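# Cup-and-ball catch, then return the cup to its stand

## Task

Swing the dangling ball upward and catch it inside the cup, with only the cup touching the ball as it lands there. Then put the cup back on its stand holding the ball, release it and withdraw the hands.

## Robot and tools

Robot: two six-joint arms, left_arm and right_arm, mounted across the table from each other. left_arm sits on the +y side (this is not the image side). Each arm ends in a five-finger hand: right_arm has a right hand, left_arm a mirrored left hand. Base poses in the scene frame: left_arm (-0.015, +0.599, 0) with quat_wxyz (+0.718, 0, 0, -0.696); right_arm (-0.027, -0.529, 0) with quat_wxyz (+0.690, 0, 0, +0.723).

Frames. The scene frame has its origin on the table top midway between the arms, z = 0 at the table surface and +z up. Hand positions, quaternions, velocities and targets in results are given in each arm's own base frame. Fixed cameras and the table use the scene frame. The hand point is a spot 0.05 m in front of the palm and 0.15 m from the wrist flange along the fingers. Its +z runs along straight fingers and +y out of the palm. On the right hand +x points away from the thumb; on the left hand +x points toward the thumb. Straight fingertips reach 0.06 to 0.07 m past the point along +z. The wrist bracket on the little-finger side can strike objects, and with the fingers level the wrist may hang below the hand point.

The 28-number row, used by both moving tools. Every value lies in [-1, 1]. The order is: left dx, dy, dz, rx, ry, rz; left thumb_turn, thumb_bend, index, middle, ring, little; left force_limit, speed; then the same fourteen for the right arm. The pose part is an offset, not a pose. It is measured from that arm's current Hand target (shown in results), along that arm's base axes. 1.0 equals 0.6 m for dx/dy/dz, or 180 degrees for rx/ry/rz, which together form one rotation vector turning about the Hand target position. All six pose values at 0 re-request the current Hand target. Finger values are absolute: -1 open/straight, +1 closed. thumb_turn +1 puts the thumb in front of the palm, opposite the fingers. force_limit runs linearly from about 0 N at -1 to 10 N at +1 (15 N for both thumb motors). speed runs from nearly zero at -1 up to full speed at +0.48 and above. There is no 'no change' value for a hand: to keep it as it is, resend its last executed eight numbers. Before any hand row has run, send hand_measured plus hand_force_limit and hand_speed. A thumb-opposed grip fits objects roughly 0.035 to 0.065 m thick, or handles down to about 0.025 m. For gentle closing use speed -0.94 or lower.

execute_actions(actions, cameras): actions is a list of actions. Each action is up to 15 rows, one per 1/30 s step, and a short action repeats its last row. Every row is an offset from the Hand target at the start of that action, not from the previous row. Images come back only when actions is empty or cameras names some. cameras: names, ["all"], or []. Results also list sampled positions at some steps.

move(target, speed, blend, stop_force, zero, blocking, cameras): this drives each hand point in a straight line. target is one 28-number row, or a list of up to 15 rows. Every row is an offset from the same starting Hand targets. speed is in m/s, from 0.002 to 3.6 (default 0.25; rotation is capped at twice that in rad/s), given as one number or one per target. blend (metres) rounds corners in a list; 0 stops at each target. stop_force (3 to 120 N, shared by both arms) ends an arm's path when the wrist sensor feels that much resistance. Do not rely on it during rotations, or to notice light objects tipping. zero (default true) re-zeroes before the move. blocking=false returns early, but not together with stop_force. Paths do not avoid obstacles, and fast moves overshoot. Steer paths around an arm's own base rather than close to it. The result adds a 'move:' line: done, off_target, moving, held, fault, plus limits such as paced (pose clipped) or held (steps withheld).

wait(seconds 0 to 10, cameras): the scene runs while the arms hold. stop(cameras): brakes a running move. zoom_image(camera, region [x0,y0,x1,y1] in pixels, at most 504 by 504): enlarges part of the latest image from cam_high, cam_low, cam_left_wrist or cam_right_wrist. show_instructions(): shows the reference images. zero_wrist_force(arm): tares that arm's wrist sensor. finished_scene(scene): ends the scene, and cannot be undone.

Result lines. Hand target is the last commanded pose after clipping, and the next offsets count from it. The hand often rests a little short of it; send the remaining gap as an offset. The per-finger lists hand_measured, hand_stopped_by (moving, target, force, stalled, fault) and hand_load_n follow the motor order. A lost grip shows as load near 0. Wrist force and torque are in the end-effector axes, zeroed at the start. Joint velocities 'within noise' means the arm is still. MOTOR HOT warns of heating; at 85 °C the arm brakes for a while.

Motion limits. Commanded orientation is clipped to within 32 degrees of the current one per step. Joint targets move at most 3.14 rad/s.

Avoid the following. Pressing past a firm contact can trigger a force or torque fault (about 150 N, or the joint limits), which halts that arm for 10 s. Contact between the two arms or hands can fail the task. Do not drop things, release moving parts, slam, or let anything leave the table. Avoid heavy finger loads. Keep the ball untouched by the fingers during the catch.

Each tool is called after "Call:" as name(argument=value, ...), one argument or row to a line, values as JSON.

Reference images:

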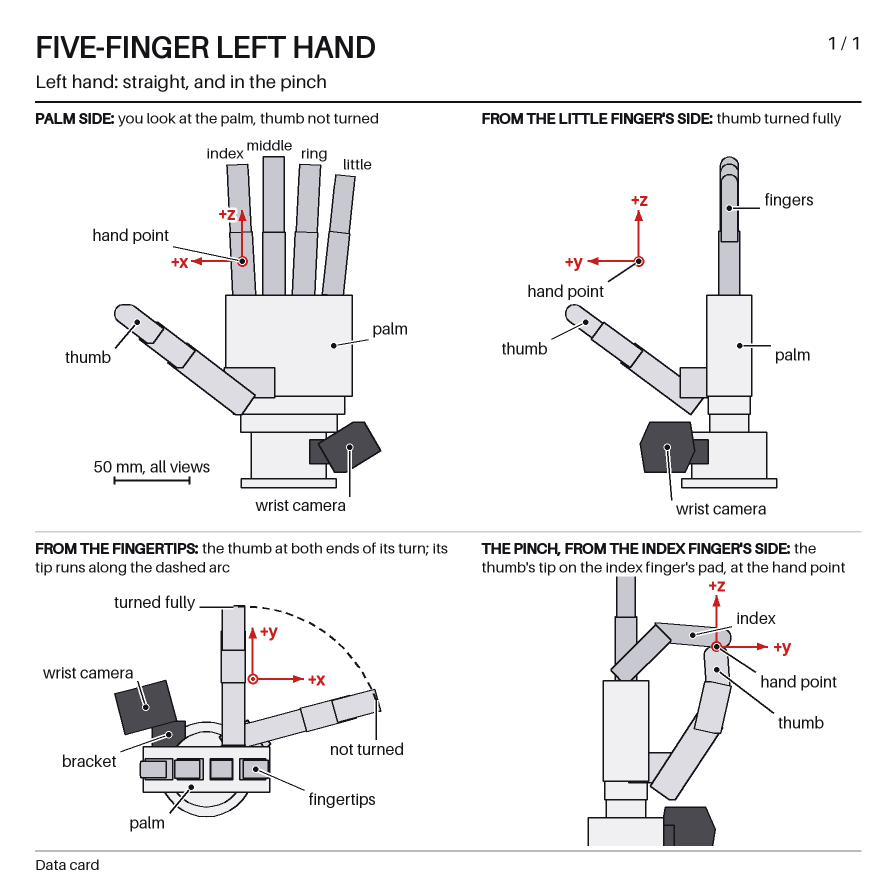

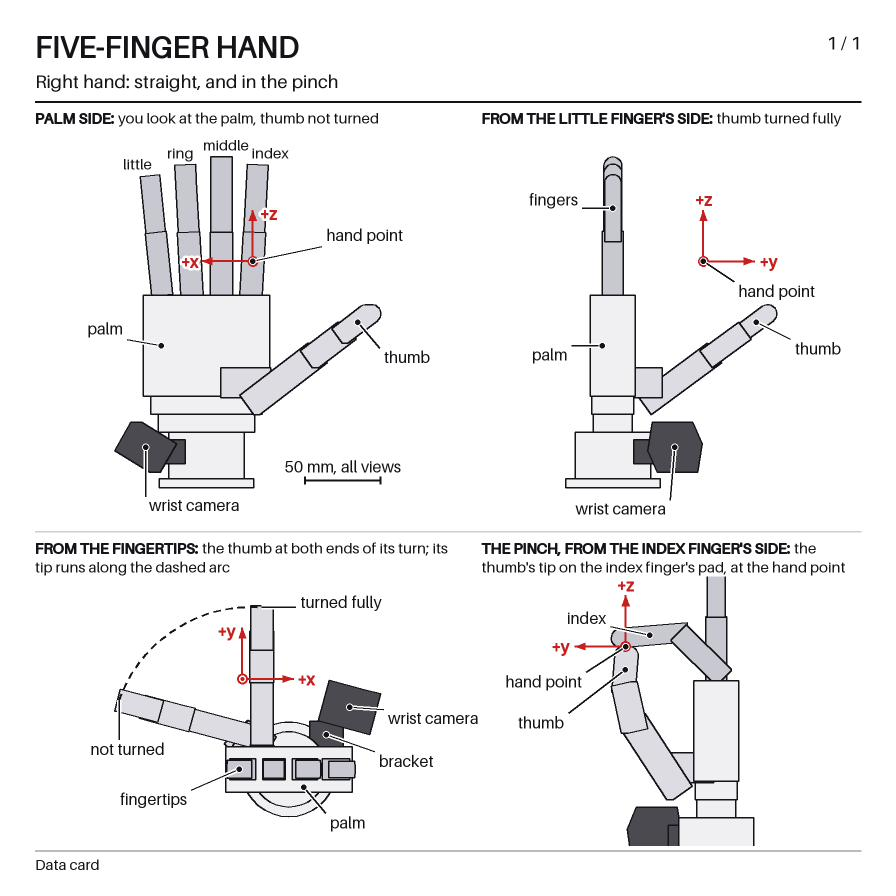

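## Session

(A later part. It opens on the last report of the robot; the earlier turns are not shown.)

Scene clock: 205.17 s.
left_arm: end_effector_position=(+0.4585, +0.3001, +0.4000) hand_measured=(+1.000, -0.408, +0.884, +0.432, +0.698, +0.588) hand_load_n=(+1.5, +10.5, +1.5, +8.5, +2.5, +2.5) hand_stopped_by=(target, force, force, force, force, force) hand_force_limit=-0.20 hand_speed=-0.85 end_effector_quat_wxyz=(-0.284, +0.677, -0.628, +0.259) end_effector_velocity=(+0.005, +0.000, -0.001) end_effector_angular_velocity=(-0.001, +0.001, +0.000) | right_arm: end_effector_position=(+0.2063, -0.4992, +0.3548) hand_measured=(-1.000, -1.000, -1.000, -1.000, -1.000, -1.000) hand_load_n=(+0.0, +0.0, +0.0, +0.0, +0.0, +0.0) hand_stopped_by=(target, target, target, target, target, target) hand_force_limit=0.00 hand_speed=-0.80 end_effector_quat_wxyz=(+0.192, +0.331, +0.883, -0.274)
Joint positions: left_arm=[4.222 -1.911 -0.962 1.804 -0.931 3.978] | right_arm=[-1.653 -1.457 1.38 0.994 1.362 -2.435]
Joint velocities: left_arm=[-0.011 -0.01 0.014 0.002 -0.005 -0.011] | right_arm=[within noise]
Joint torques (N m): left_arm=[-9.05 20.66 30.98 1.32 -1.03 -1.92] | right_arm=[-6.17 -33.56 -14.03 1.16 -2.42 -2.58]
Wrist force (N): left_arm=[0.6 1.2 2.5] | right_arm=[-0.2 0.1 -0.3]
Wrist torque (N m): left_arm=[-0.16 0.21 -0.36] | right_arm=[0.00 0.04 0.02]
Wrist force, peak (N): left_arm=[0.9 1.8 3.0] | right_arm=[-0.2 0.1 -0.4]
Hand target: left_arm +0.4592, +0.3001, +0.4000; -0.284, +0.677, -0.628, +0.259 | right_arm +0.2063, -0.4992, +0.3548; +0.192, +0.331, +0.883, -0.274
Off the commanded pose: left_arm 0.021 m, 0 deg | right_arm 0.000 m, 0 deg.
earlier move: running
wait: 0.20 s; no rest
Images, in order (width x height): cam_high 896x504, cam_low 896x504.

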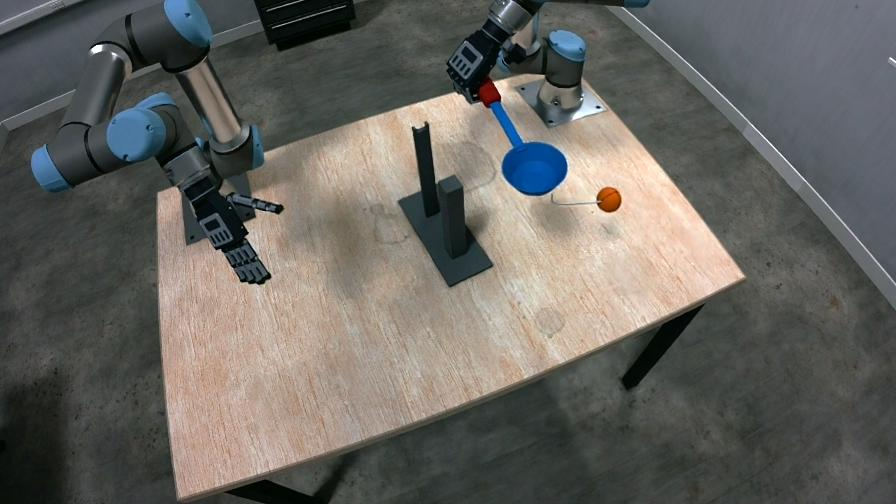

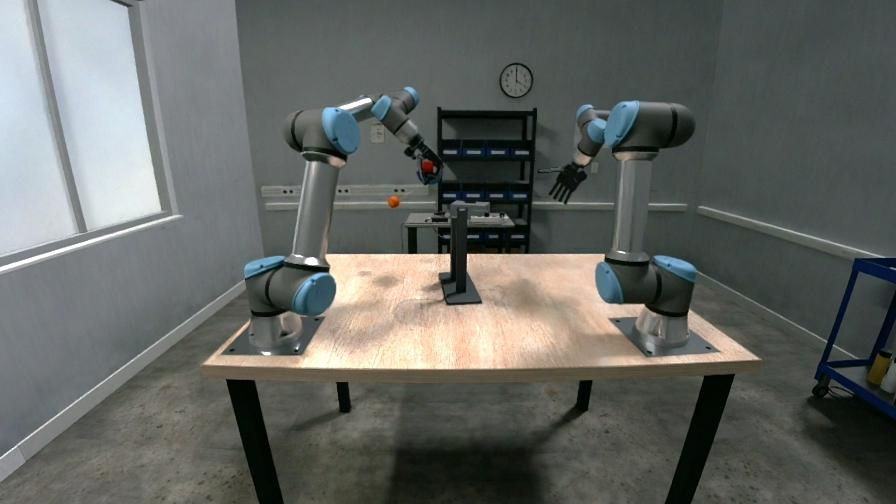

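Call:
wait(
  seconds=0.03,
  cameras=["cam_low", "cam_high"],
)

Call:
zoom_image(
  camera="cam_low",
  region=[350, 165, 490, 270],
)

Call:
zoom_image(
  camera="cam_high",
  region=[440, 120, 630, 310],
)

Call:
wait(
  seconds=0.199,
  cameras=["cam_low", "cam_high"],
)

Call:
zoom_image(
  camera="cam_low",
  region=[350, 165, 490, 270],
)

Call:
zoom_image(
  camera="cam_high",
  region=[440, 120, 630, 310],
)

Call:
wait(
  seconds=0.199,
  cameras=["cam_low", "cam_high"],
)

Call:
zoom_image(
  camera="cam_low",
  region=[350, 165, 490, 270],
)

Call:
zoom_image(
  camera="cam_high",
  region=[440, 120, 630, 310],
)

Scene clock: 206.60 s.
left_arm: end_effector_position=(+0.4656, +0.3001, +0.4000) hand_measured=(+1.000, -0.408, +0.884, +0.432, +0.698, +0.588) hand_load_n=(+1.0, +10.5, +1.0, +8.5, +2.5, +3.5) hand_stopped_by=(target, force, force, force, force, force) hand_force_limit=-0.20 hand_speed=-0.85 end_effector_quat_wxyz=(-0.284, +0.677, -0.628, +0.259) end_effector_velocity=(+0.005, +0.000, +0.000) end_effector_angular_velocity=(-0.001, +0.000, +0.000) | right_arm: end_effector_position=(+0.2063, -0.4992, +0.3548) hand_measured=(-1.000, -1.000, -1.000, -1.000, -1.000, -1.000) hand_load_n=(+0.0, +0.0, +0.0, +0.0, +0.0, +0.0) hand_stopped_by=(target, target, target, target, target, target) hand_force_limit=0.00 hand_speed=-0.80 end_effector_quat_wxyz=(+0.192, +0.331, +0.883, -0.274)
Joint positions: left_arm=[4.208 -1.925 -0.941 1.805 -0.938 3.962] | right_arm=[-1.653 -1.457 1.38 0.994 1.362 -2.435]
Joint velocities: left_arm=[-0.01 -0.01 0.015 0.002 -0.004 -0.012] | right_arm=[within noise]
Joint torques (N m): left_arm=[-9.81 20.68 32.31 1.59 -1.11 -1.95] | right_arm=[-6.52 -33.32 -13.91 1.03 -2.54 -2.59]
Wrist force (N): left_arm=[0.7 1.5 3.5] | right_arm=[0.0 0.0 -0.3]
Wrist torque (N m): left_arm=[-0.15 0.35 -0.30] | right_arm=[-0.01 0.01 0.03]
Wrist force, peak (N): left_arm=[0.9 2.1 3.5] | right_arm=[-0.1 -0.1 -0.7]
Hand target: left_arm +0.4664, +0.3001, +0.4000; -0.284, +0.677, -0.628, +0.259 | right_arm +0.2063, -0.4992, +0.3548; +0.192, +0.331, +0.883, -0.274
Off the commanded pose: left_arm 0.014 m, 0 deg | right_arm 0.000 m, 0 deg.
earlier move: running
wait: 0.03 s; no rest
Images, in order (width x height): cam_high 896x504, cam_low 896x504.

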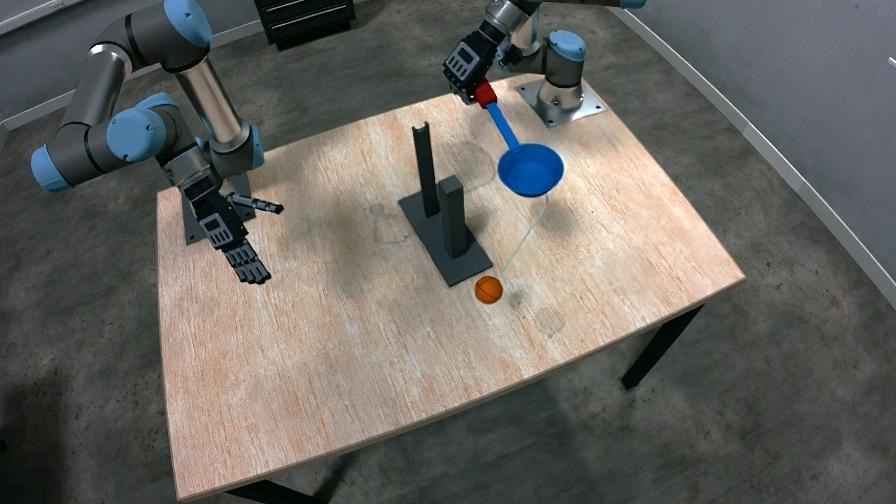

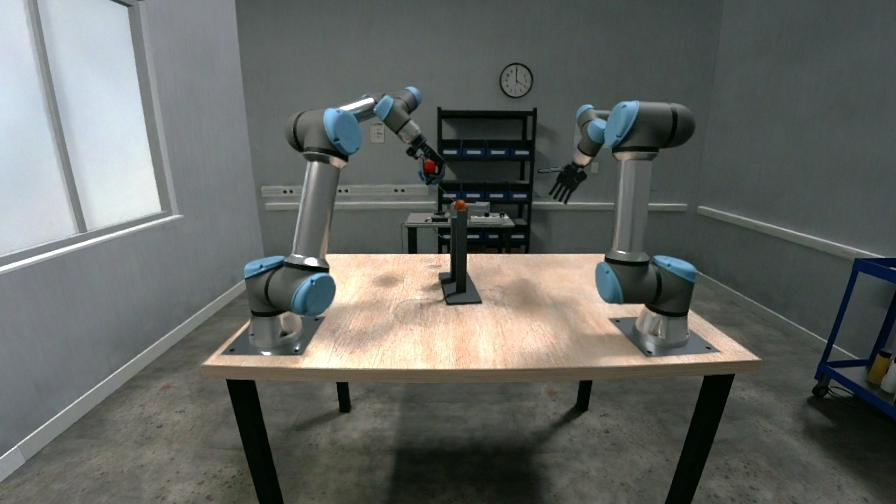

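Scaled by 3.600.

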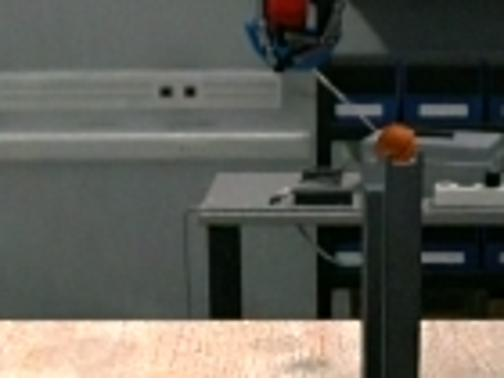

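Scaled by 2.653.

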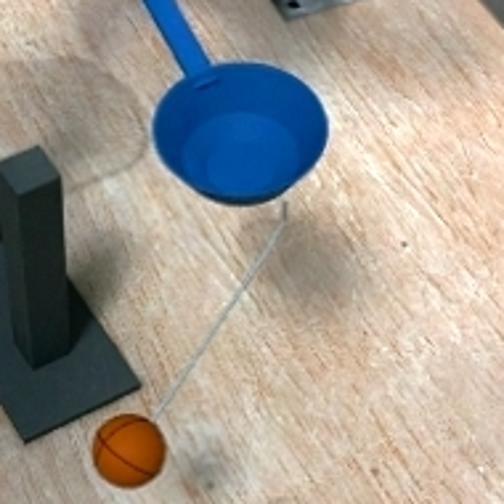

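Scene clock: 206.80 s.
left_arm: end_effector_position=(+0.4666, +0.3001, +0.4000) hand_measured=(+1.000, -0.408, +0.884, +0.432, +0.698, +0.588) hand_load_n=(+1.5, +10.5, +1.5, +8.5, +2.5, +3.0) hand_stopped_by=(target, force, force, force, force, force) hand_force_limit=-0.20 hand_speed=-0.85 end_effector_quat_wxyz=(-0.284, +0.677, -0.628, +0.259) end_effector_velocity=(+0.006, +0.000, +0.000) end_effector_angular_velocity=(+0.000, -0.001, -0.002) | right_arm: end_effector_position=(+0.2063, -0.4992, +0.3548) hand_measured=(-1.000, -1.000, -1.000, -1.000, -1.000, -1.000) hand_load_n=(+0.0, -0.5, +0.0, +0.0, +0.0, +0.0) hand_stopped_by=(target, target, target, target, target, target) hand_force_limit=0.00 hand_speed=-0.80 end_effector_quat_wxyz=(+0.192, +0.331, +0.883, -0.274)
Joint positions: left_arm=[4.206 -1.927 -0.938 1.806 -0.939 3.96] | right_arm=[-1.653 -1.457 1.38 0.994 1.362 -2.435]
Joint velocities: left_arm=[-0.011 -0.011 0.016 0.001 -0.004 -0.011] | right_arm=[within noise]
Joint torques (N m): left_arm=[-9.21 21.22 31.28 1.45 -0.86 -1.84] | right_arm=[-6.66 -33.11 -14.32 1.08 -2.46 -2.69]
Wrist force (N): left_arm=[1.0 2.0 2.9] | right_arm=[-0.1 0.1 -0.3]
Wrist torque (N m): left_arm=[-0.15 0.16 -0.46] | right_arm=[0.00 0.03 0.03]
Wrist force, peak (N): left_arm=[0.8 2.1 3.5] | right_arm=[0.0 0.0 -0.4]
Hand target: left_arm +0.4674, +0.3001, +0.4000; -0.284, +0.677, -0.628, +0.259 | right_arm +0.2063, -0.4992, +0.3548; +0.192, +0.331, +0.883, -0.274
Off the commanded pose: left_arm 0.013 m, 0 deg | right_arm 0.000 m, 0 deg.
earlier move: running
wait: 0.20 s; no rest
Images, in order (width x height): cam_high 896x504, cam_low 896x504.

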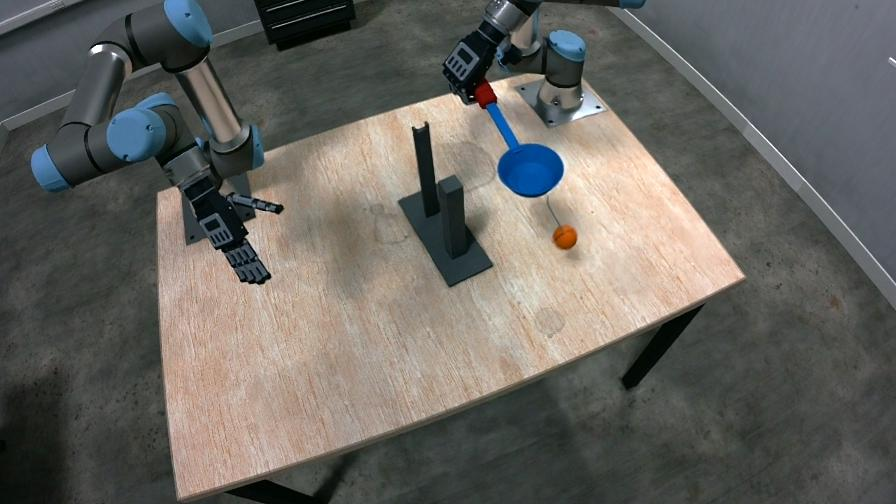

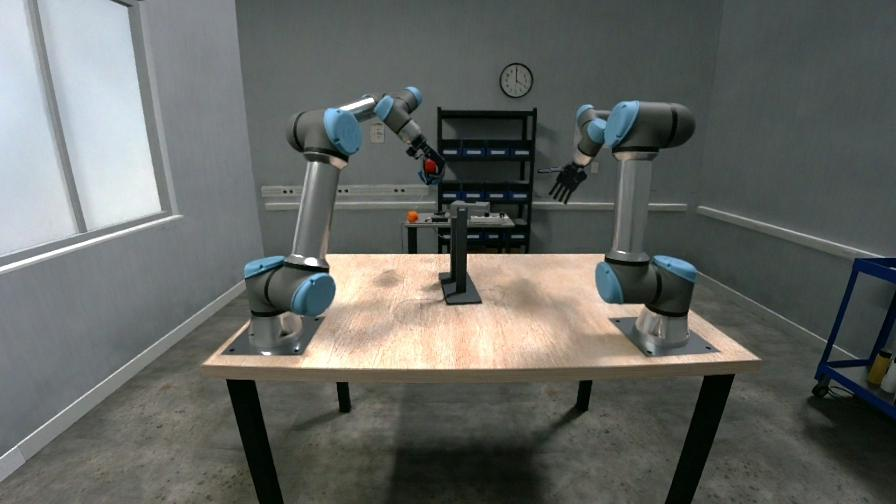

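Scaled by 3.600.

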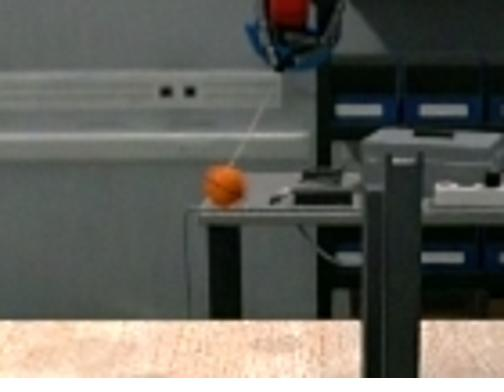

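Scaled by 2.653.

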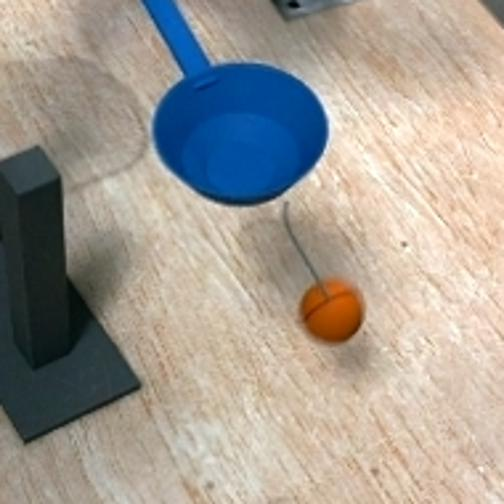

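Scene clock: 207.00 s.
left_arm: end_effector_position=(+0.4676, +0.3001, +0.4000) hand_measured=(+1.000, -0.408, +0.884, +0.432, +0.698, +0.588) hand_load_n=(+1.0, +10.5, +1.5, +8.5, +2.0, +3.0) hand_stopped_by=(target, force, force, force, force, force) hand_force_limit=-0.20 hand_speed=-0.85 end_effector_quat_wxyz=(-0.284, +0.677, -0.628, +0.259) end_effector_velocity=(+0.005, +0.000, +0.000) end_effector_angular_velocity=(-0.001, +0.001, +0.001) | right_arm: end_effector_position=(+0.2063, -0.4992, +0.3548) hand_measured=(-1.000, -1.000, -1.000, -1.000, -1.000, -1.000) hand_load_n=(+0.0, +0.0, +0.0, +0.0, +0.0, +0.0) hand_stopped_by=(target, target, target, target, target, target) hand_force_limit=0.00 hand_speed=-0.80 end_effector_quat_wxyz=(+0.192, +0.331, +0.883, -0.274)
Joint positions: left_arm=[4.204 -1.929 -0.935 1.806 -0.94 3.958] | right_arm=[-1.653 -1.457 1.38 0.994 1.362 -2.435]
Joint velocities: left_arm=[-0.009 -0.01 0.015 0 -0.005 -0.011] | right_arm=[within noise]
Joint torques (N m): left_arm=[-9.42 21.41 30.93 1.48 -0.85 -1.95] | right_arm=[-6.5 -32.82 -13.66 1.01 -2.43 -2.65]
Wrist force (N): left_arm=[0.7 1.5 3.0] | right_arm=[-0.2 0.0 -0.3]
Wrist torque (N m): left_arm=[-0.17 0.21 -0.35] | right_arm=[0.00 0.03 0.02]
Wrist force, peak (N): left_arm=[1.0 1.6 2.9] | right_arm=[0.0 0.0 -0.5]
Hand target: left_arm +0.4683, +0.3001, +0.4000; -0.284, +0.677, -0.628, +0.259 | right_arm +0.2063, -0.4992, +0.3548; +0.192, +0.331, +0.883, -0.274
Off the commanded pose: left_arm 0.012 m, 0 deg | right_arm 0.000 m, 0 deg.
earlier move: running
wait: 0.20 s; no rest
Images, in order (width x height): cam_high 896x504, cam_low 896x504.

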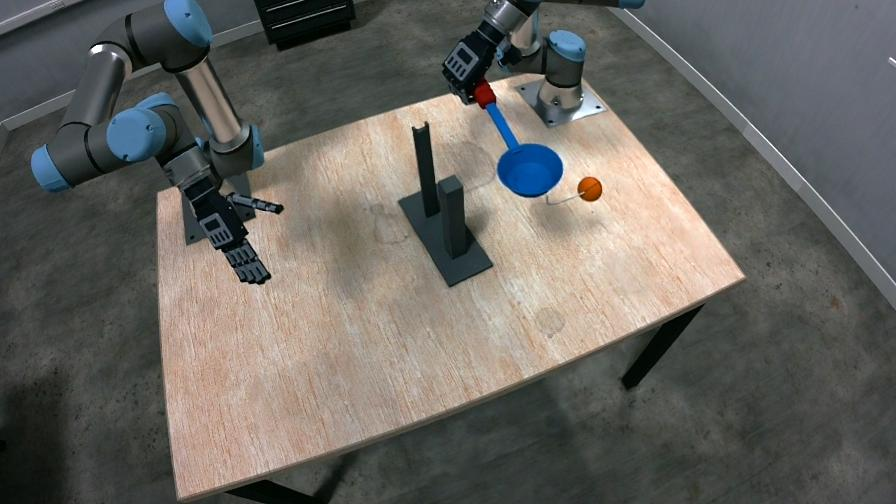

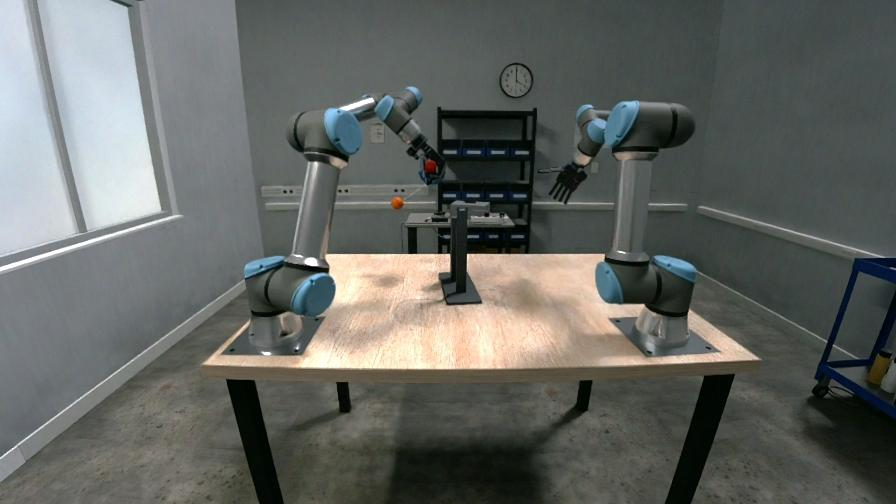

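Scaled by 3.600.

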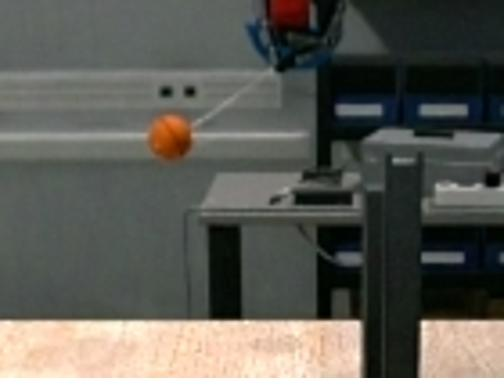

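Scaled by 2.653.

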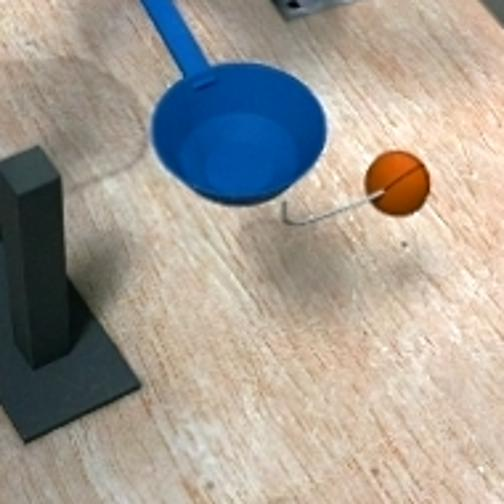

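Call:
wait(
  seconds=10,
)

Call:
wait(
  seconds=0.265,
)

Call:
execute_actions(
  actions=[
    [[0,0,0,0,0,0,1,0.9,0.9,0.9,0.8,0.8,-0.2,-0.85,0,0,0,0,0,0,-1,-1,-1,-1,-1,-1,0,-0.8],[-0.0093,0.0124,0,0,0,0,1,0.9,0.9,0.9,0.8,0.8,-0.2,-0.85,0,0,0,0,0,0,-1,-1,-1,-1,-1,-1,0,-0.8],[-0.0203,0.0270,0,0,0,0,1,0.9,0.9,0.9,0.8,0.8,-0.2,-0.85,0,0,0,0,0,0,-1,-1,-1,-1,-1,-1,0,-0.8],[-0.0327,0.0435,0,0,0,0,1,0.9,0.9,0.9,0.8,0.8,-0.2,-0.85,0,0,0,0,0,0,-1,-1,-1,-1,-1,-1,0,-0.8],[-0.0456,0.0607,0,0,0,0,1,0.9,0.9,0.9,0.8,0.8,-0.2,-0.85,0,0,0,0,0,0,-1,-1,-1,-1,-1,-1,0,-0.8],[-0.0583,0.0777,0,0,0,0,1,0.9,0.9,0.9,0.8,0.8,-0.2,-0.85,0,0,0,0,0,0,-1,-1,-1,-1,-1,-1,0,-0.8],[-0.0705,0.0940,0,0,0,0,1,0.9,0.9,0.9,0.8,0.8,-0.2,-0.85,0,0,0,0,0,0,-1,-1,-1,-1,-1,-1,0,-0.8],[-0.0815,0.1086,0,0,0,0,1,0.9,0.9,0.9,0.8,0.8,-0.2,-0.85,0,0,0,0,0,0,-1,-1,-1,-1,-1,-1,0,-0.8],[-0.0907,0.1208,0,0,0,0,1,0.9,0.9,0.9,0.8,0.8,-0.2,-0.85,0,0,0,0,0,0,-1,-1,-1,-1,-1,-1,0,-0.8],[-0.0973,0.1296,0,0,0,0,1,0.9,0.9,0.9,0.8,0.8,-0.2,-0.85,0,0,0,0,0,0,-1,-1,-1,-1,-1,-1,0,-0.8],[-0.1016,0.1354,0,0,0,0,1,0.9,0.9,0.9,0.8,0.8,-0.2,-0.85,0,0,0,0,0,0,-1,-1,-1,-1,-1,-1,0,-0.8],[-0.1029,0.1370,0,0,0,0,1,0.9,0.9,0.9,0.8,0.8,-0.2,-0.85,0,0,0,0,0,0,-1,-1,-1,-1,-1,-1,0,-0.8],[-0.1012,0.1349,0,0,0,0,1,0.9,0.9,0.9,0.8,0.8,-0.2,-0.85,0,0,0,0,0,0,-1,-1,-1,-1,-1,-1,0,-0.8],[-0.0969,0.1291,0,0,0,0,1,0.9,0.9,0.9,0.8,0.8,-0.2,-0.85,0,0,0,0,0,0,-1,-1,-1,-1,-1,-1,0,-0.8],[-0.0899,0.1198,0,0,0,0,1,0.9,0.9,0.9,0.8,0.8,-0.2,-0.85,0,0,0,0,0,0,-1,-1,-1,-1,-1,-1,0,-0.8]],
    [[0.0093,-0.0124,0,0,0,0,1,0.9,0.9,0.9,0.8,0.8,-0.2,-0.85,0,0,0,0,0,0,-1,-1,-1,-1,-1,-1,0,-0.8],[0.0203,-0.0270,0,0,0,0,1,0.9,0.9,0.9,0.8,0.8,-0.2,-0.85,0,0,0,0,0,0,-1,-1,-1,-1,-1,-1,0,-0.8],[0.0325,-0.0433,0,0,0,0,1,0.9,0.9,0.9,0.8,0.8,-0.2,-0.85,0,0,0,0,0,0,-1,-1,-1,-1,-1,-1,0,-0.8],[0.0454,-0.0605,0,0,0,0,1,0.9,0.9,0.9,0.8,0.8,-0.2,-0.85,0,0,0,0,0,0,-1,-1,-1,-1,-1,-1,0,-0.8],[0.0583,-0.0777,0,0,0,0,1,0.9,0.9,0.9,0.8,0.8,-0.2,-0.85,0,0,0,0,0,0,-1,-1,-1,-1,-1,-1,0,-0.8],[0.0705,-0.0940,0,0,0,0,1,0.9,0.9,0.9,0.8,0.8,-0.2,-0.85,0,0,0,0,0,0,-1,-1,-1,-1,-1,-1,0,-0.8],[0.0815,-0.1086,0,0,0,0,1,0.9,0.9,0.9,0.8,0.8,-0.2,-0.85,0,0,0,0,0,0,-1,-1,-1,-1,-1,-1,0,-0.8],[0.0907,-0.1208,0,0,0,0,1,0.9,0.9,0.9,0.8,0.8,-0.2,-0.85,0,0,0,0,0,0,-1,-1,-1,-1,-1,-1,0,-0.8],[0.0975,-0.1298,0,0,0,0,1,0.9,0.9,0.9,0.8,0.8,-0.2,-0.85,0,0,0,0,0,0,-1,-1,-1,-1,-1,-1,0,-0.8],[0.1016,-0.1353,0,0,0,0,1,0.9,0.9,0.9,0.8,0.8,-0.2,-0.85,0,0,0,0,0,0,-1,-1,-1,-1,-1,-1,0,-0.8],[0.1030,-0.1373,0,0,0,0,1,0.9,0.9,0.9,0.8,0.8,-0.2,-0.85,0,0,0,0,0,0,-1,-1,-1,-1,-1,-1,0,-0.8],[0.1016,-0.1353,0,0,0,0,1,0.9,0.9,0.9,0.8,0.8,-0.2,-0.85,0,0,0,0,0,0,-1,-1,-1,-1,-1,-1,0,-0.8],[0.0973,-0.1296,0,0,0,0,1,0.9,0.9,0.9,0.8,0.8,-0.2,-0.85,0,0,0,0,0,0,-1,-1,-1,-1,-1,-1,0,-0.8],[0.0899,-0.1198,0,0,0,0,1,0.9,0.9,0.9,0.8,0.8,-0.2,-0.85,0,0,0,0,0,0,-1,-1,-1,-1,-1,-1,0,-0.8]],
  ],
)

Call:
move(
  target=[-0.04167, 0, 0, 0, 0, 0, 1, 0.9, 0.9, 0.9, 0.8, 0.8, -0.2, -0.85, 0, 0, 0, 0, 0, 0, -1, -1, -1, -1, -1, -1, 0, -0.8],
  speed=0.005,
  blocking=false,
  cameras=["cam_low", "cam_high"],
)

Call:
zoom_image(
  camera="cam_low",
  region=[350, 165, 490, 270],
)

Call:
zoom_image(
  camera="cam_high",
  region=[440, 120, 650, 330],
)

Call:
wait(
  seconds=0.199,
  cameras=["cam_low", "cam_high"],
)

Call:
zoom_image(
  camera="cam_low",
  region=[350, 165, 490, 270],
)

Call:
zoom_image(
  camera="cam_high",
  region=[440, 120, 650, 330],
)

Call:
wait(
  seconds=0.199,
  cameras=["cam_low", "cam_high"],
)

Call:
zoom_image(
  camera="cam_low",
  region=[350, 165, 490, 270],
)

Call:
zoom_image(
  camera="cam_high",
  region=[440, 120, 650, 330],
)

Scene clock: 209.50 s.
left_arm: end_effector_position=(+0.4796, +0.3001, +0.4000) hand_measured=(+1.000, -0.408, +0.884, +0.432, +0.698, +0.588) hand_load_n=(+1.0, +10.5, +1.5, +8.5, +2.5, +3.5) hand_stopped_by=(target, force, force, force, force, force) hand_force_limit=-0.20 hand_speed=-0.85 end_effector_quat_wxyz=(-0.284, +0.677, -0.628, +0.259) end_effector_velocity=(+0.001, +0.001, +0.000) end_effector_angular_velocity=(+0.002, +0.000, +0.000) | right_arm: end_effector_position=(+0.2063, -0.4992, +0.3548) hand_measured=(-1.000, -1.000, -1.000, -1.000, -1.000, -1.000) hand_load_n=(-0.5, +0.0, +0.0, +0.0, +0.0, +0.0) hand_stopped_by=(target, target, target, target, target, target) hand_force_limit=0.00 hand_speed=-0.80 end_effector_quat_wxyz=(+0.192, +0.331, +0.883, -0.274)
Joint positions: left_arm=[4.181 -1.954 -0.896 1.807 -0.952 3.933] | right_arm=[-1.653 -1.457 1.38 0.994 1.362 -2.435]
Joint velocities: left_arm=[-0.002 -0.003 0.005 0 -0.002 -0.001] | right_arm=[within noise]
Joint torques (N m): left_arm=[-9.59 23.29 31.33 1.38 -0.88 -1.76] | right_arm=[-6.82 -33 -13.86 1.07 -2.41 -2.49]
Wrist force (N): left_arm=[0.7 2.1 3.1] | right_arm=[0.2 0.0 -0.4]
Wrist torque (N m): left_arm=[-0.15 0.31 -0.46] | right_arm=[0.00 -0.02 0.04]
Wrist force, peak (N): left_arm=[0.8 2.1 3.5] | right_arm=[0.0 0.2 -0.6]
Hand target: left_arm +0.4798, +0.3001, +0.4000; -0.284, +0.677, -0.628, +0.259 | right_arm +0.2063, -0.4992, +0.3548; +0.192, +0.331, +0.883, -0.274
Off the commanded pose: left_arm 0.000 m, 0 deg | right_arm 0.000 m, 0 deg.
earlier move: done
wait: 0.63 of 10 s (the move ended)

Scene clock: 209.77 s.
left_arm: end_effector_position=(+0.4798, +0.3001, +0.4000) hand_measured=(+1.000, -0.408, +0.884, +0.432, +0.698, +0.588) hand_load_n=(+1.0, +10.5, +1.0, +8.5, +2.5, +2.5) hand_stopped_by=(target, force, force, force, force, force) hand_force_limit=-0.20 hand_speed=-0.85 end_effector_quat_wxyz=(-0.284, +0.677, -0.628, +0.259) | right_arm: end_effector_position=(+0.2063, -0.4992, +0.3548) hand_measured=(-1.000, -1.000, -1.000, -1.000, -1.000, -1.000) hand_load_n=(-0.5, +0.0, +0.0, +0.0, +0.0, +0.0) hand_stopped_by=(target, target, target, target, target, target) hand_force_limit=0.00 hand_speed=-0.80 end_effector_quat_wxyz=(+0.192, +0.331, +0.883, -0.274)
Joint positions: left_arm=[4.18 -1.955 -0.895 1.807 -0.952 3.933] | right_arm=[-1.653 -1.457 1.38 0.994 1.362 -2.435]
Joint torques (N m): left_arm=[-9.41 22.3 30.68 0.81 -0.92 -1.76] | right_arm=[-5.83 -32.22 -14.25 0.96 -2.4 -2.62]
Wrist force (N): left_arm=[0.7 1.7 3.1] | right_arm=[0.1 0.0 -0.3]
Wrist torque (N m): left_arm=[-0.18 0.22 -0.37] | right_arm=[0.00 -0.01 0.04]
Wrist force, peak (N): left_arm=[0.7 1.7 3.1] | right_arm=[-0.1 0.1 -0.4]
Hand target: left_arm +0.4798, +0.3001, +0.4000; -0.284, +0.677, -0.628, +0.259 | right_arm +0.2063, -0.4992, +0.3548; +0.192, +0.331, +0.883, -0.274
Off the commanded pose: left_arm 0.000 m, 0 deg | right_arm 0.000 m, 0 deg.
wait: 0.27 s; at rest by 0.17 s

Scene clock: 211.07 s.
left_arm: end_effector_position=(+0.4797, +0.2999, +0.4001) hand_measured=(+1.000, -0.408, +0.884, +0.432, +0.698, +0.588) hand_load_n=(+1.0, +10.5, +1.0, +8.5, +2.5, +3.0) hand_stopped_by=(target, force, force, force, force, force) hand_force_limit=-0.20 hand_speed=-0.85 end_effector_quat_wxyz=(-0.284, +0.677, -0.628, +0.260) | right_arm: end_effector_position=(+0.2063, -0.4992, +0.3548) hand_measured=(-1.000, -1.000, -1.000, -1.000, -1.000, -1.000) hand_load_n=(+0.0, +0.0, +0.0, +0.0, +0.0, -0.5) hand_stopped_by=(target, target, target, target, target, target) hand_force_limit=0.00 hand_speed=-0.80 end_effector_quat_wxyz=(+0.192, +0.331, +0.883, -0.274)
Joint positions: left_arm=[4.18 -1.955 -0.896 1.807 -0.952 3.933] | right_arm=[-1.653 -1.457 1.38 0.994 1.362 -2.435]
Joint torques (N m): left_arm=[-8.66 21.98 31.04 1.37 -1.04 -1.68] | right_arm=[-6.36 -33.26 -14.04 0.8 -2.45 -2.59]
Wrist force (N): left_arm=[0.5 1.8 3.4] | right_arm=[0.0 0.1 -0.1]
Wrist torque (N m): left_arm=[-0.14 0.33 -0.33] | right_arm=[-0.01 0.01 0.03]
Wrist force, peak (N): left_arm=[2.2 1.1 4.4] | right_arm=[-0.3 0.1 -0.6]
Hand target: left_arm +0.4798, +0.3001, +0.4000; -0.284, +0.677, -0.628, +0.259 | right_arm +0.2063, -0.4992, +0.3548; +0.192, +0.331, +0.883, -0.274
Off the commanded pose: left_arm 0.000 m, 0 deg | right_arm 0.000 m, 0 deg.
Step readings (end_effector_position of left_arm | right_arm):
0: (+0.4798, +0.3001, +0.4000) | (+0.2063, -0.4992, +0.3548)
1: (+0.4798, +0.3001, +0.4000) | (+0.2063, -0.4992, +0.3548)
2: (+0.4798, +0.3001, +0.4000) | (+0.2063, -0.4992, +0.3548)
4: (+0.4785, +0.3018, +0.4000) | (+0.2063, -0.4992, +0.3548)
8: (+0.4629, +0.3227, +0.4001) | (+0.2063, -0.4992, +0.3548)
15: (+0.4272, +0.3695, +0.4000) | (+0.2063, -0.4992, +0.3548)
16: (+0.4257, +0.3716, +0.4000) | (+0.2063, -0.4992, +0.3548)
17: (+0.4256, +0.3718, +0.4000) | (+0.2063, -0.4992, +0.3548)
19: (+0.4293, +0.3669, +0.4000) | (+0.2063, -0.4992, +0.3548)
23: (+0.4484, +0.3400, +0.4003) | (+0.2063, -0.4992, +0.3548)
30: (+0.4787, +0.2992, +0.4004) | (+0.2063, -0.4992, +0.3548)

Scene clock: 211.57 s.
left_arm: end_effector_position=(+0.4781, +0.3001, +0.4000) hand_measured=(+1.000, -0.408, +0.884, +0.432, +0.698, +0.588) hand_load_n=(+1.5, +10.5, +1.5, +8.5, +2.0, +2.5) hand_stopped_by=(target, force, force, force, force, force) hand_force_limit=-0.20 hand_speed=-0.85 end_effector_quat_wxyz=(-0.284, +0.677, -0.628, +0.259) end_effector_velocity=(-0.005, +0.000, +0.000) end_effector_angular_velocity=(+0.001, +0.000, +0.001) | right_arm: end_effector_position=(+0.2063, -0.4992, +0.3548) hand_measured=(-1.000, -1.000, -1.000, -1.000, -1.000, -1.000) hand_load_n=(+0.0, +0.0, +0.0, +0.0, +0.0, +0.0) hand_stopped_by=(target, target, target, target, target, target) hand_force_limit=0.00 hand_speed=-0.80 end_effector_quat_wxyz=(+0.192, +0.331, +0.883, -0.274)
Joint positions: left_arm=[4.184 -1.951 -0.901 1.807 -0.95 3.936] | right_arm=[-1.653 -1.457 1.38 0.994 1.362 -2.435]
Joint velocities: left_arm=[0.01 0.011 -0.016 0 0.004 0.01] | right_arm=[within noise]
Joint torques (N m): left_arm=[8.57 48.41 8.6 1.02 2.44 2.66] | right_arm=[-6.29 -33.45 -13.88 0.89 -2.37 -2.49]
Wrist force (N): left_arm=[0.6 1.5 2.6] | right_arm=[-0.1 0.1 -0.4]
Wrist torque (N m): left_arm=[-0.14 0.18 -0.44] | right_arm=[0.02 0.02 0.03]
Wrist force, peak (N): left_arm=[0.2 2.2 3.3] | right_arm=[0.0 -0.2 -0.6]
Hand target: left_arm +0.4773, +0.3001, +0.4000; -0.284, +0.677, -0.628, +0.259 | right_arm +0.2063, -0.4992, +0.3548; +0.192, +0.331, +0.883, -0.274
Off the commanded pose: left_arm 0.023 m, 0 deg | right_arm 0.000 m, 0 deg.
move: running
Images, in order (width x height): cam_high 896x504, cam_low 896x504.

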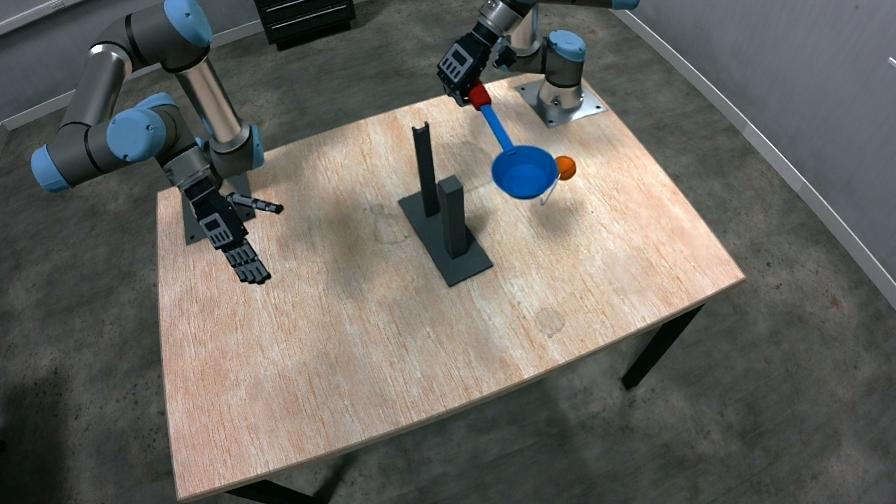

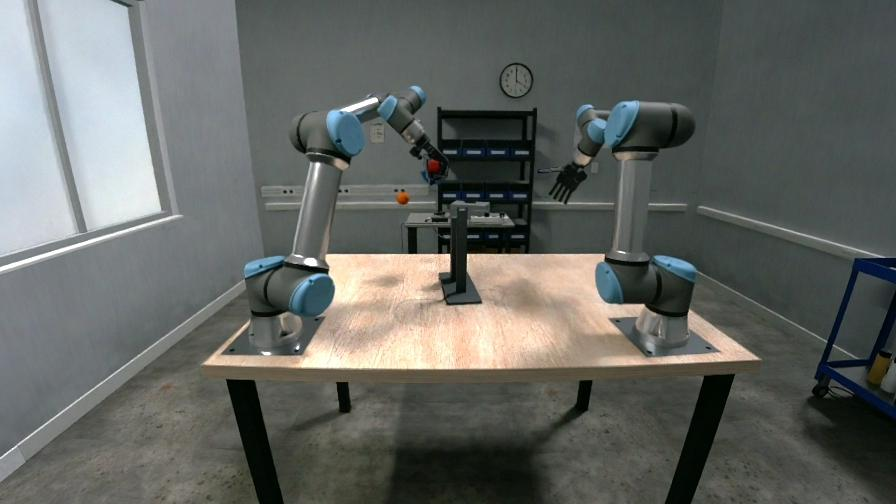

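Scaled by 3.600.

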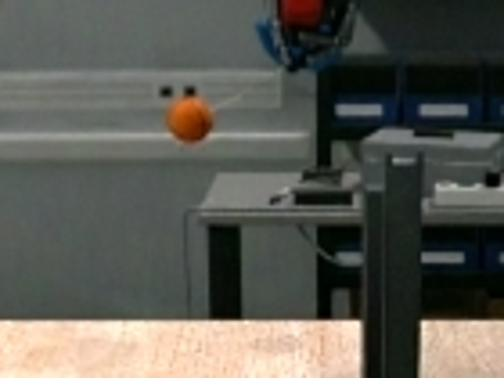

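Scaled by 2.400.

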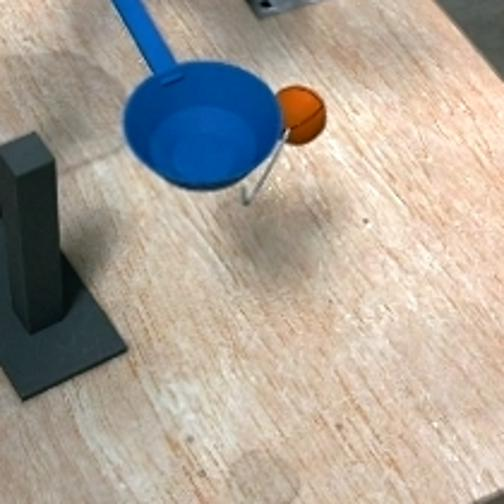

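Scene clock: 211.77 s.
left_arm: end_effector_position=(+0.4771, +0.3001, +0.4000) hand_measured=(+1.000, -0.408, +0.884, +0.432, +0.698, +0.588) hand_load_n=(+1.0, +10.5, +1.5, +8.5, +3.0, +4.0) hand_stopped_by=(target, force, force, force, force, force) hand_force_limit=-0.20 hand_speed=-0.85 end_effector_quat_wxyz=(-0.284, +0.677, -0.628, +0.259) end_effector_velocity=(-0.005, +0.000, +0.000) end_effector_angular_velocity=(+0.001, -0.001, -0.001) | right_arm: end_effector_position=(+0.2063, -0.4992, +0.3548) hand_measured=(-1.000, -1.000, -1.000, -1.000, -1.000, -1.000) hand_load_n=(+0.0, +0.0, +0.0, +0.0, +0.0, +0.0) hand_stopped_by=(target, target, target, target, target, target) hand_force_limit=0.00 hand_speed=-0.80 end_effector_quat_wxyz=(+0.192, +0.331, +0.883, -0.274)
Joint positions: left_arm=[4.186 -1.949 -0.904 1.807 -0.949 3.938] | right_arm=[-1.653 -1.457 1.38 0.994 1.362 -2.435]
Joint velocities: left_arm=[0.01 0.01 -0.016 0 0.006 0.011] | right_arm=[within noise]
Joint torques (N m): left_arm=[8.35 48.66 9.76 0.08 2.18 3.14] | right_arm=[-6.22 -33.25 -14.11 0.85 -2.37 -2.36]
Wrist force (N): left_arm=[0.6 1.8 3.2] | right_arm=[0.1 0.1 -0.4]
Wrist torque (N m): left_arm=[-0.15 0.40 -0.57] | right_arm=[0.02 -0.01 0.04]
Wrist force, peak (N): left_arm=[0.9 1.9 3.3] | right_arm=[0.1 0.1 -0.4]
Hand target: left_arm +0.4763, +0.3001, +0.4000; -0.284, +0.677, -0.628, +0.259 | right_arm +0.2063, -0.4992, +0.3548; +0.192, +0.331, +0.883, -0.274
Off the commanded pose: left_arm 0.022 m, 0 deg | right_arm 0.000 m, 0 deg.
earlier move: running
wait: 0.20 s; no rest
Images, in order (width x height): cam_high 896x504, cam_low 896x504.

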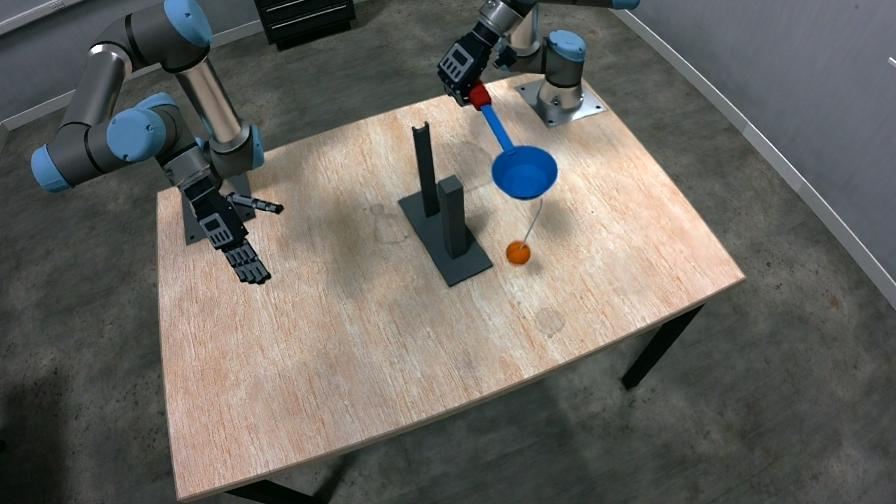

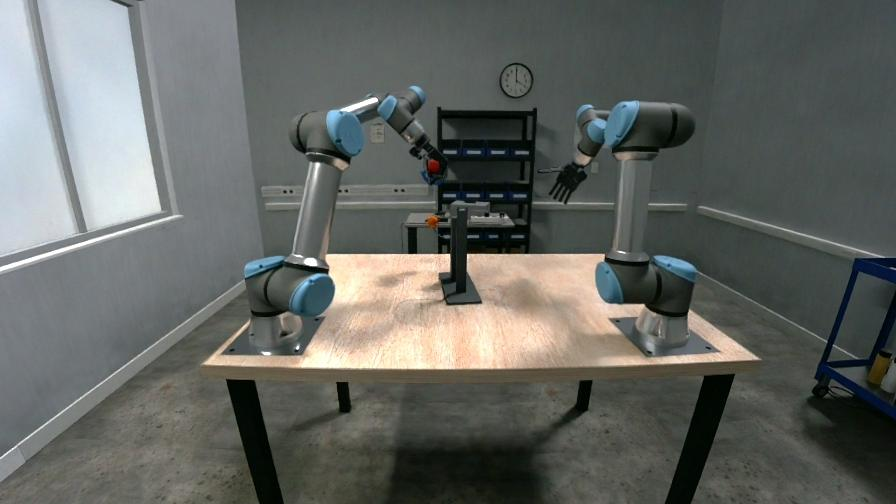

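Scaled by 3.600.

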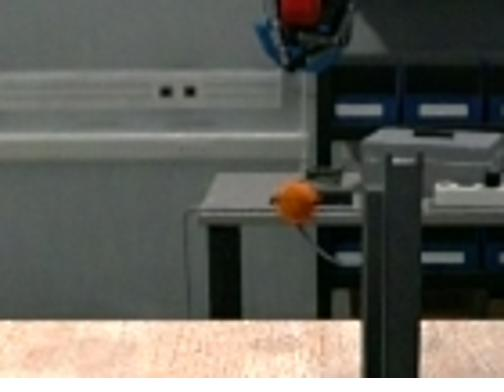

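Scaled by 2.400.

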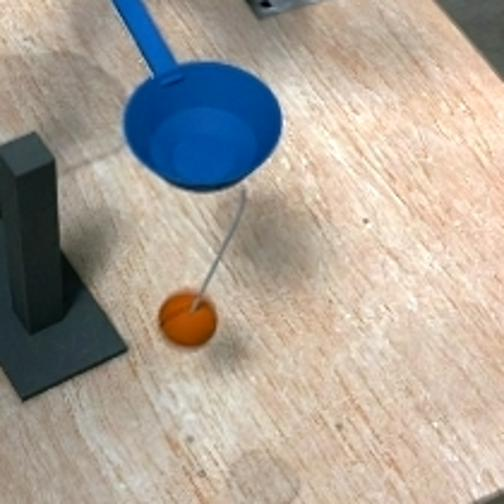

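Scene clock: 211.97 s.
left_arm: end_effector_position=(+0.4761, +0.3001, +0.4000) hand_measured=(+1.000, -0.408, +0.884, +0.432, +0.698, +0.588) hand_load_n=(+1.0, +11.0, +1.0, +8.5, +2.5, +3.0) hand_stopped_by=(target, force, force, force, force, force) hand_force_limit=-0.20 hand_speed=-0.85 end_effector_quat_wxyz=(-0.284, +0.677, -0.628, +0.259) end_effector_velocity=(-0.005, +0.001, +0.000) end_effector_angular_velocity=(+0.002, +0.000, +0.001) | right_arm: end_effector_position=(+0.2063, -0.4992, +0.3548) hand_measured=(-1.000, -1.000, -1.000, -1.000, -1.000, -1.000) hand_load_n=(+0.0, +0.0, +0.0, +0.0, +0.0, +0.0) hand_stopped_by=(target, target, target, target, target, target) hand_force_limit=0.00 hand_speed=-0.80 end_effector_quat_wxyz=(+0.192, +0.331, +0.883, -0.274)
Joint positions: left_arm=[4.187 -1.947 -0.907 1.807 -0.948 3.94] | right_arm=[-1.653 -1.457 1.38 0.994 1.362 -2.435]
Joint velocities: left_arm=[0.01 0.01 -0.015 0.001 0.003 0.01] | right_arm=[within noise]
Joint torques (N m): left_arm=[8.09 48.44 8.2 -1.73 2.24 2.89] | right_arm=[-6.33 -33 -14.16 0.77 -2.3 -2.5]
Wrist force (N): left_arm=[0.4 1.3 3.0] | right_arm=[0.0 0.2 -0.5]
Wrist torque (N m): left_arm=[-0.17 0.25 -0.41] | right_arm=[0.03 0.00 0.04]
Wrist force, peak (N): left_arm=[0.5 1.7 3.3] | right_arm=[-0.2 0.3 -0.4]
Hand target: left_arm +0.4753, +0.3001, +0.4000; -0.284, +0.677, -0.628, +0.259 | right_arm +0.2063, -0.4992, +0.3548; +0.192, +0.331, +0.883, -0.274
Off the commanded pose: left_arm 0.021 m, 0 deg | right_arm 0.000 m, 0 deg.
earlier move: running
wait: 0.20 s; no rest
Images, in order (width x height): cam_high 896x504, cam_low 896x504.

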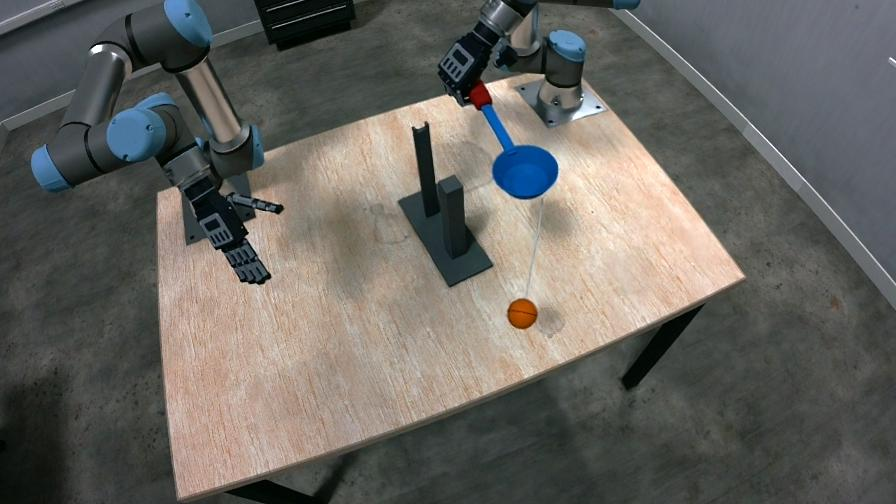

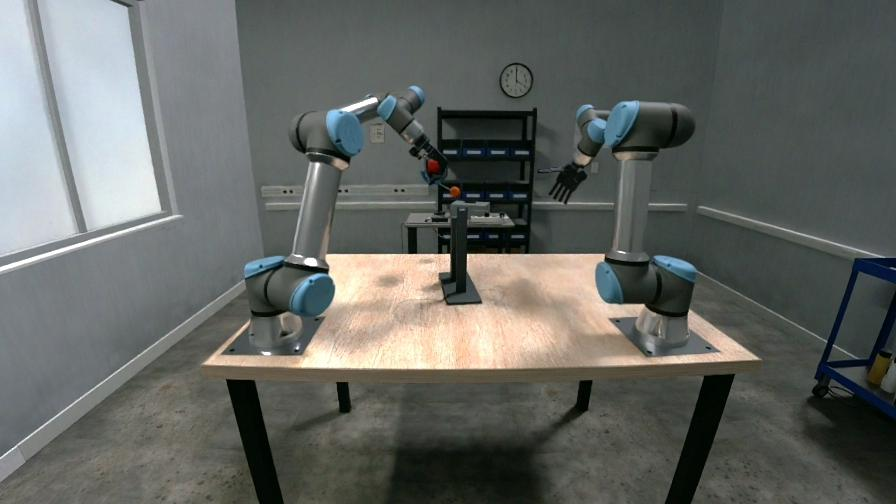

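Scaled by 3.600.

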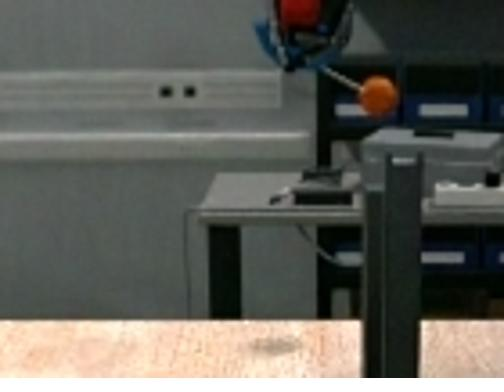

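Scaled by 2.400.

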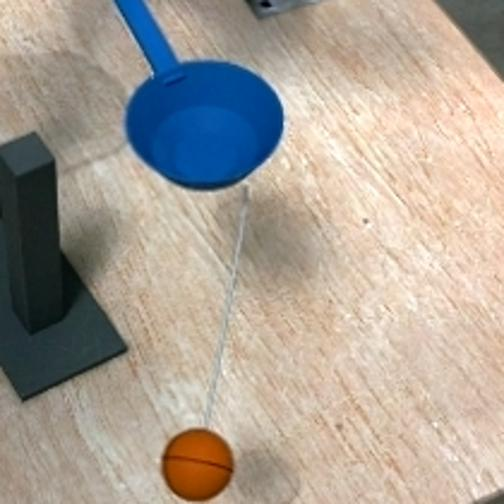

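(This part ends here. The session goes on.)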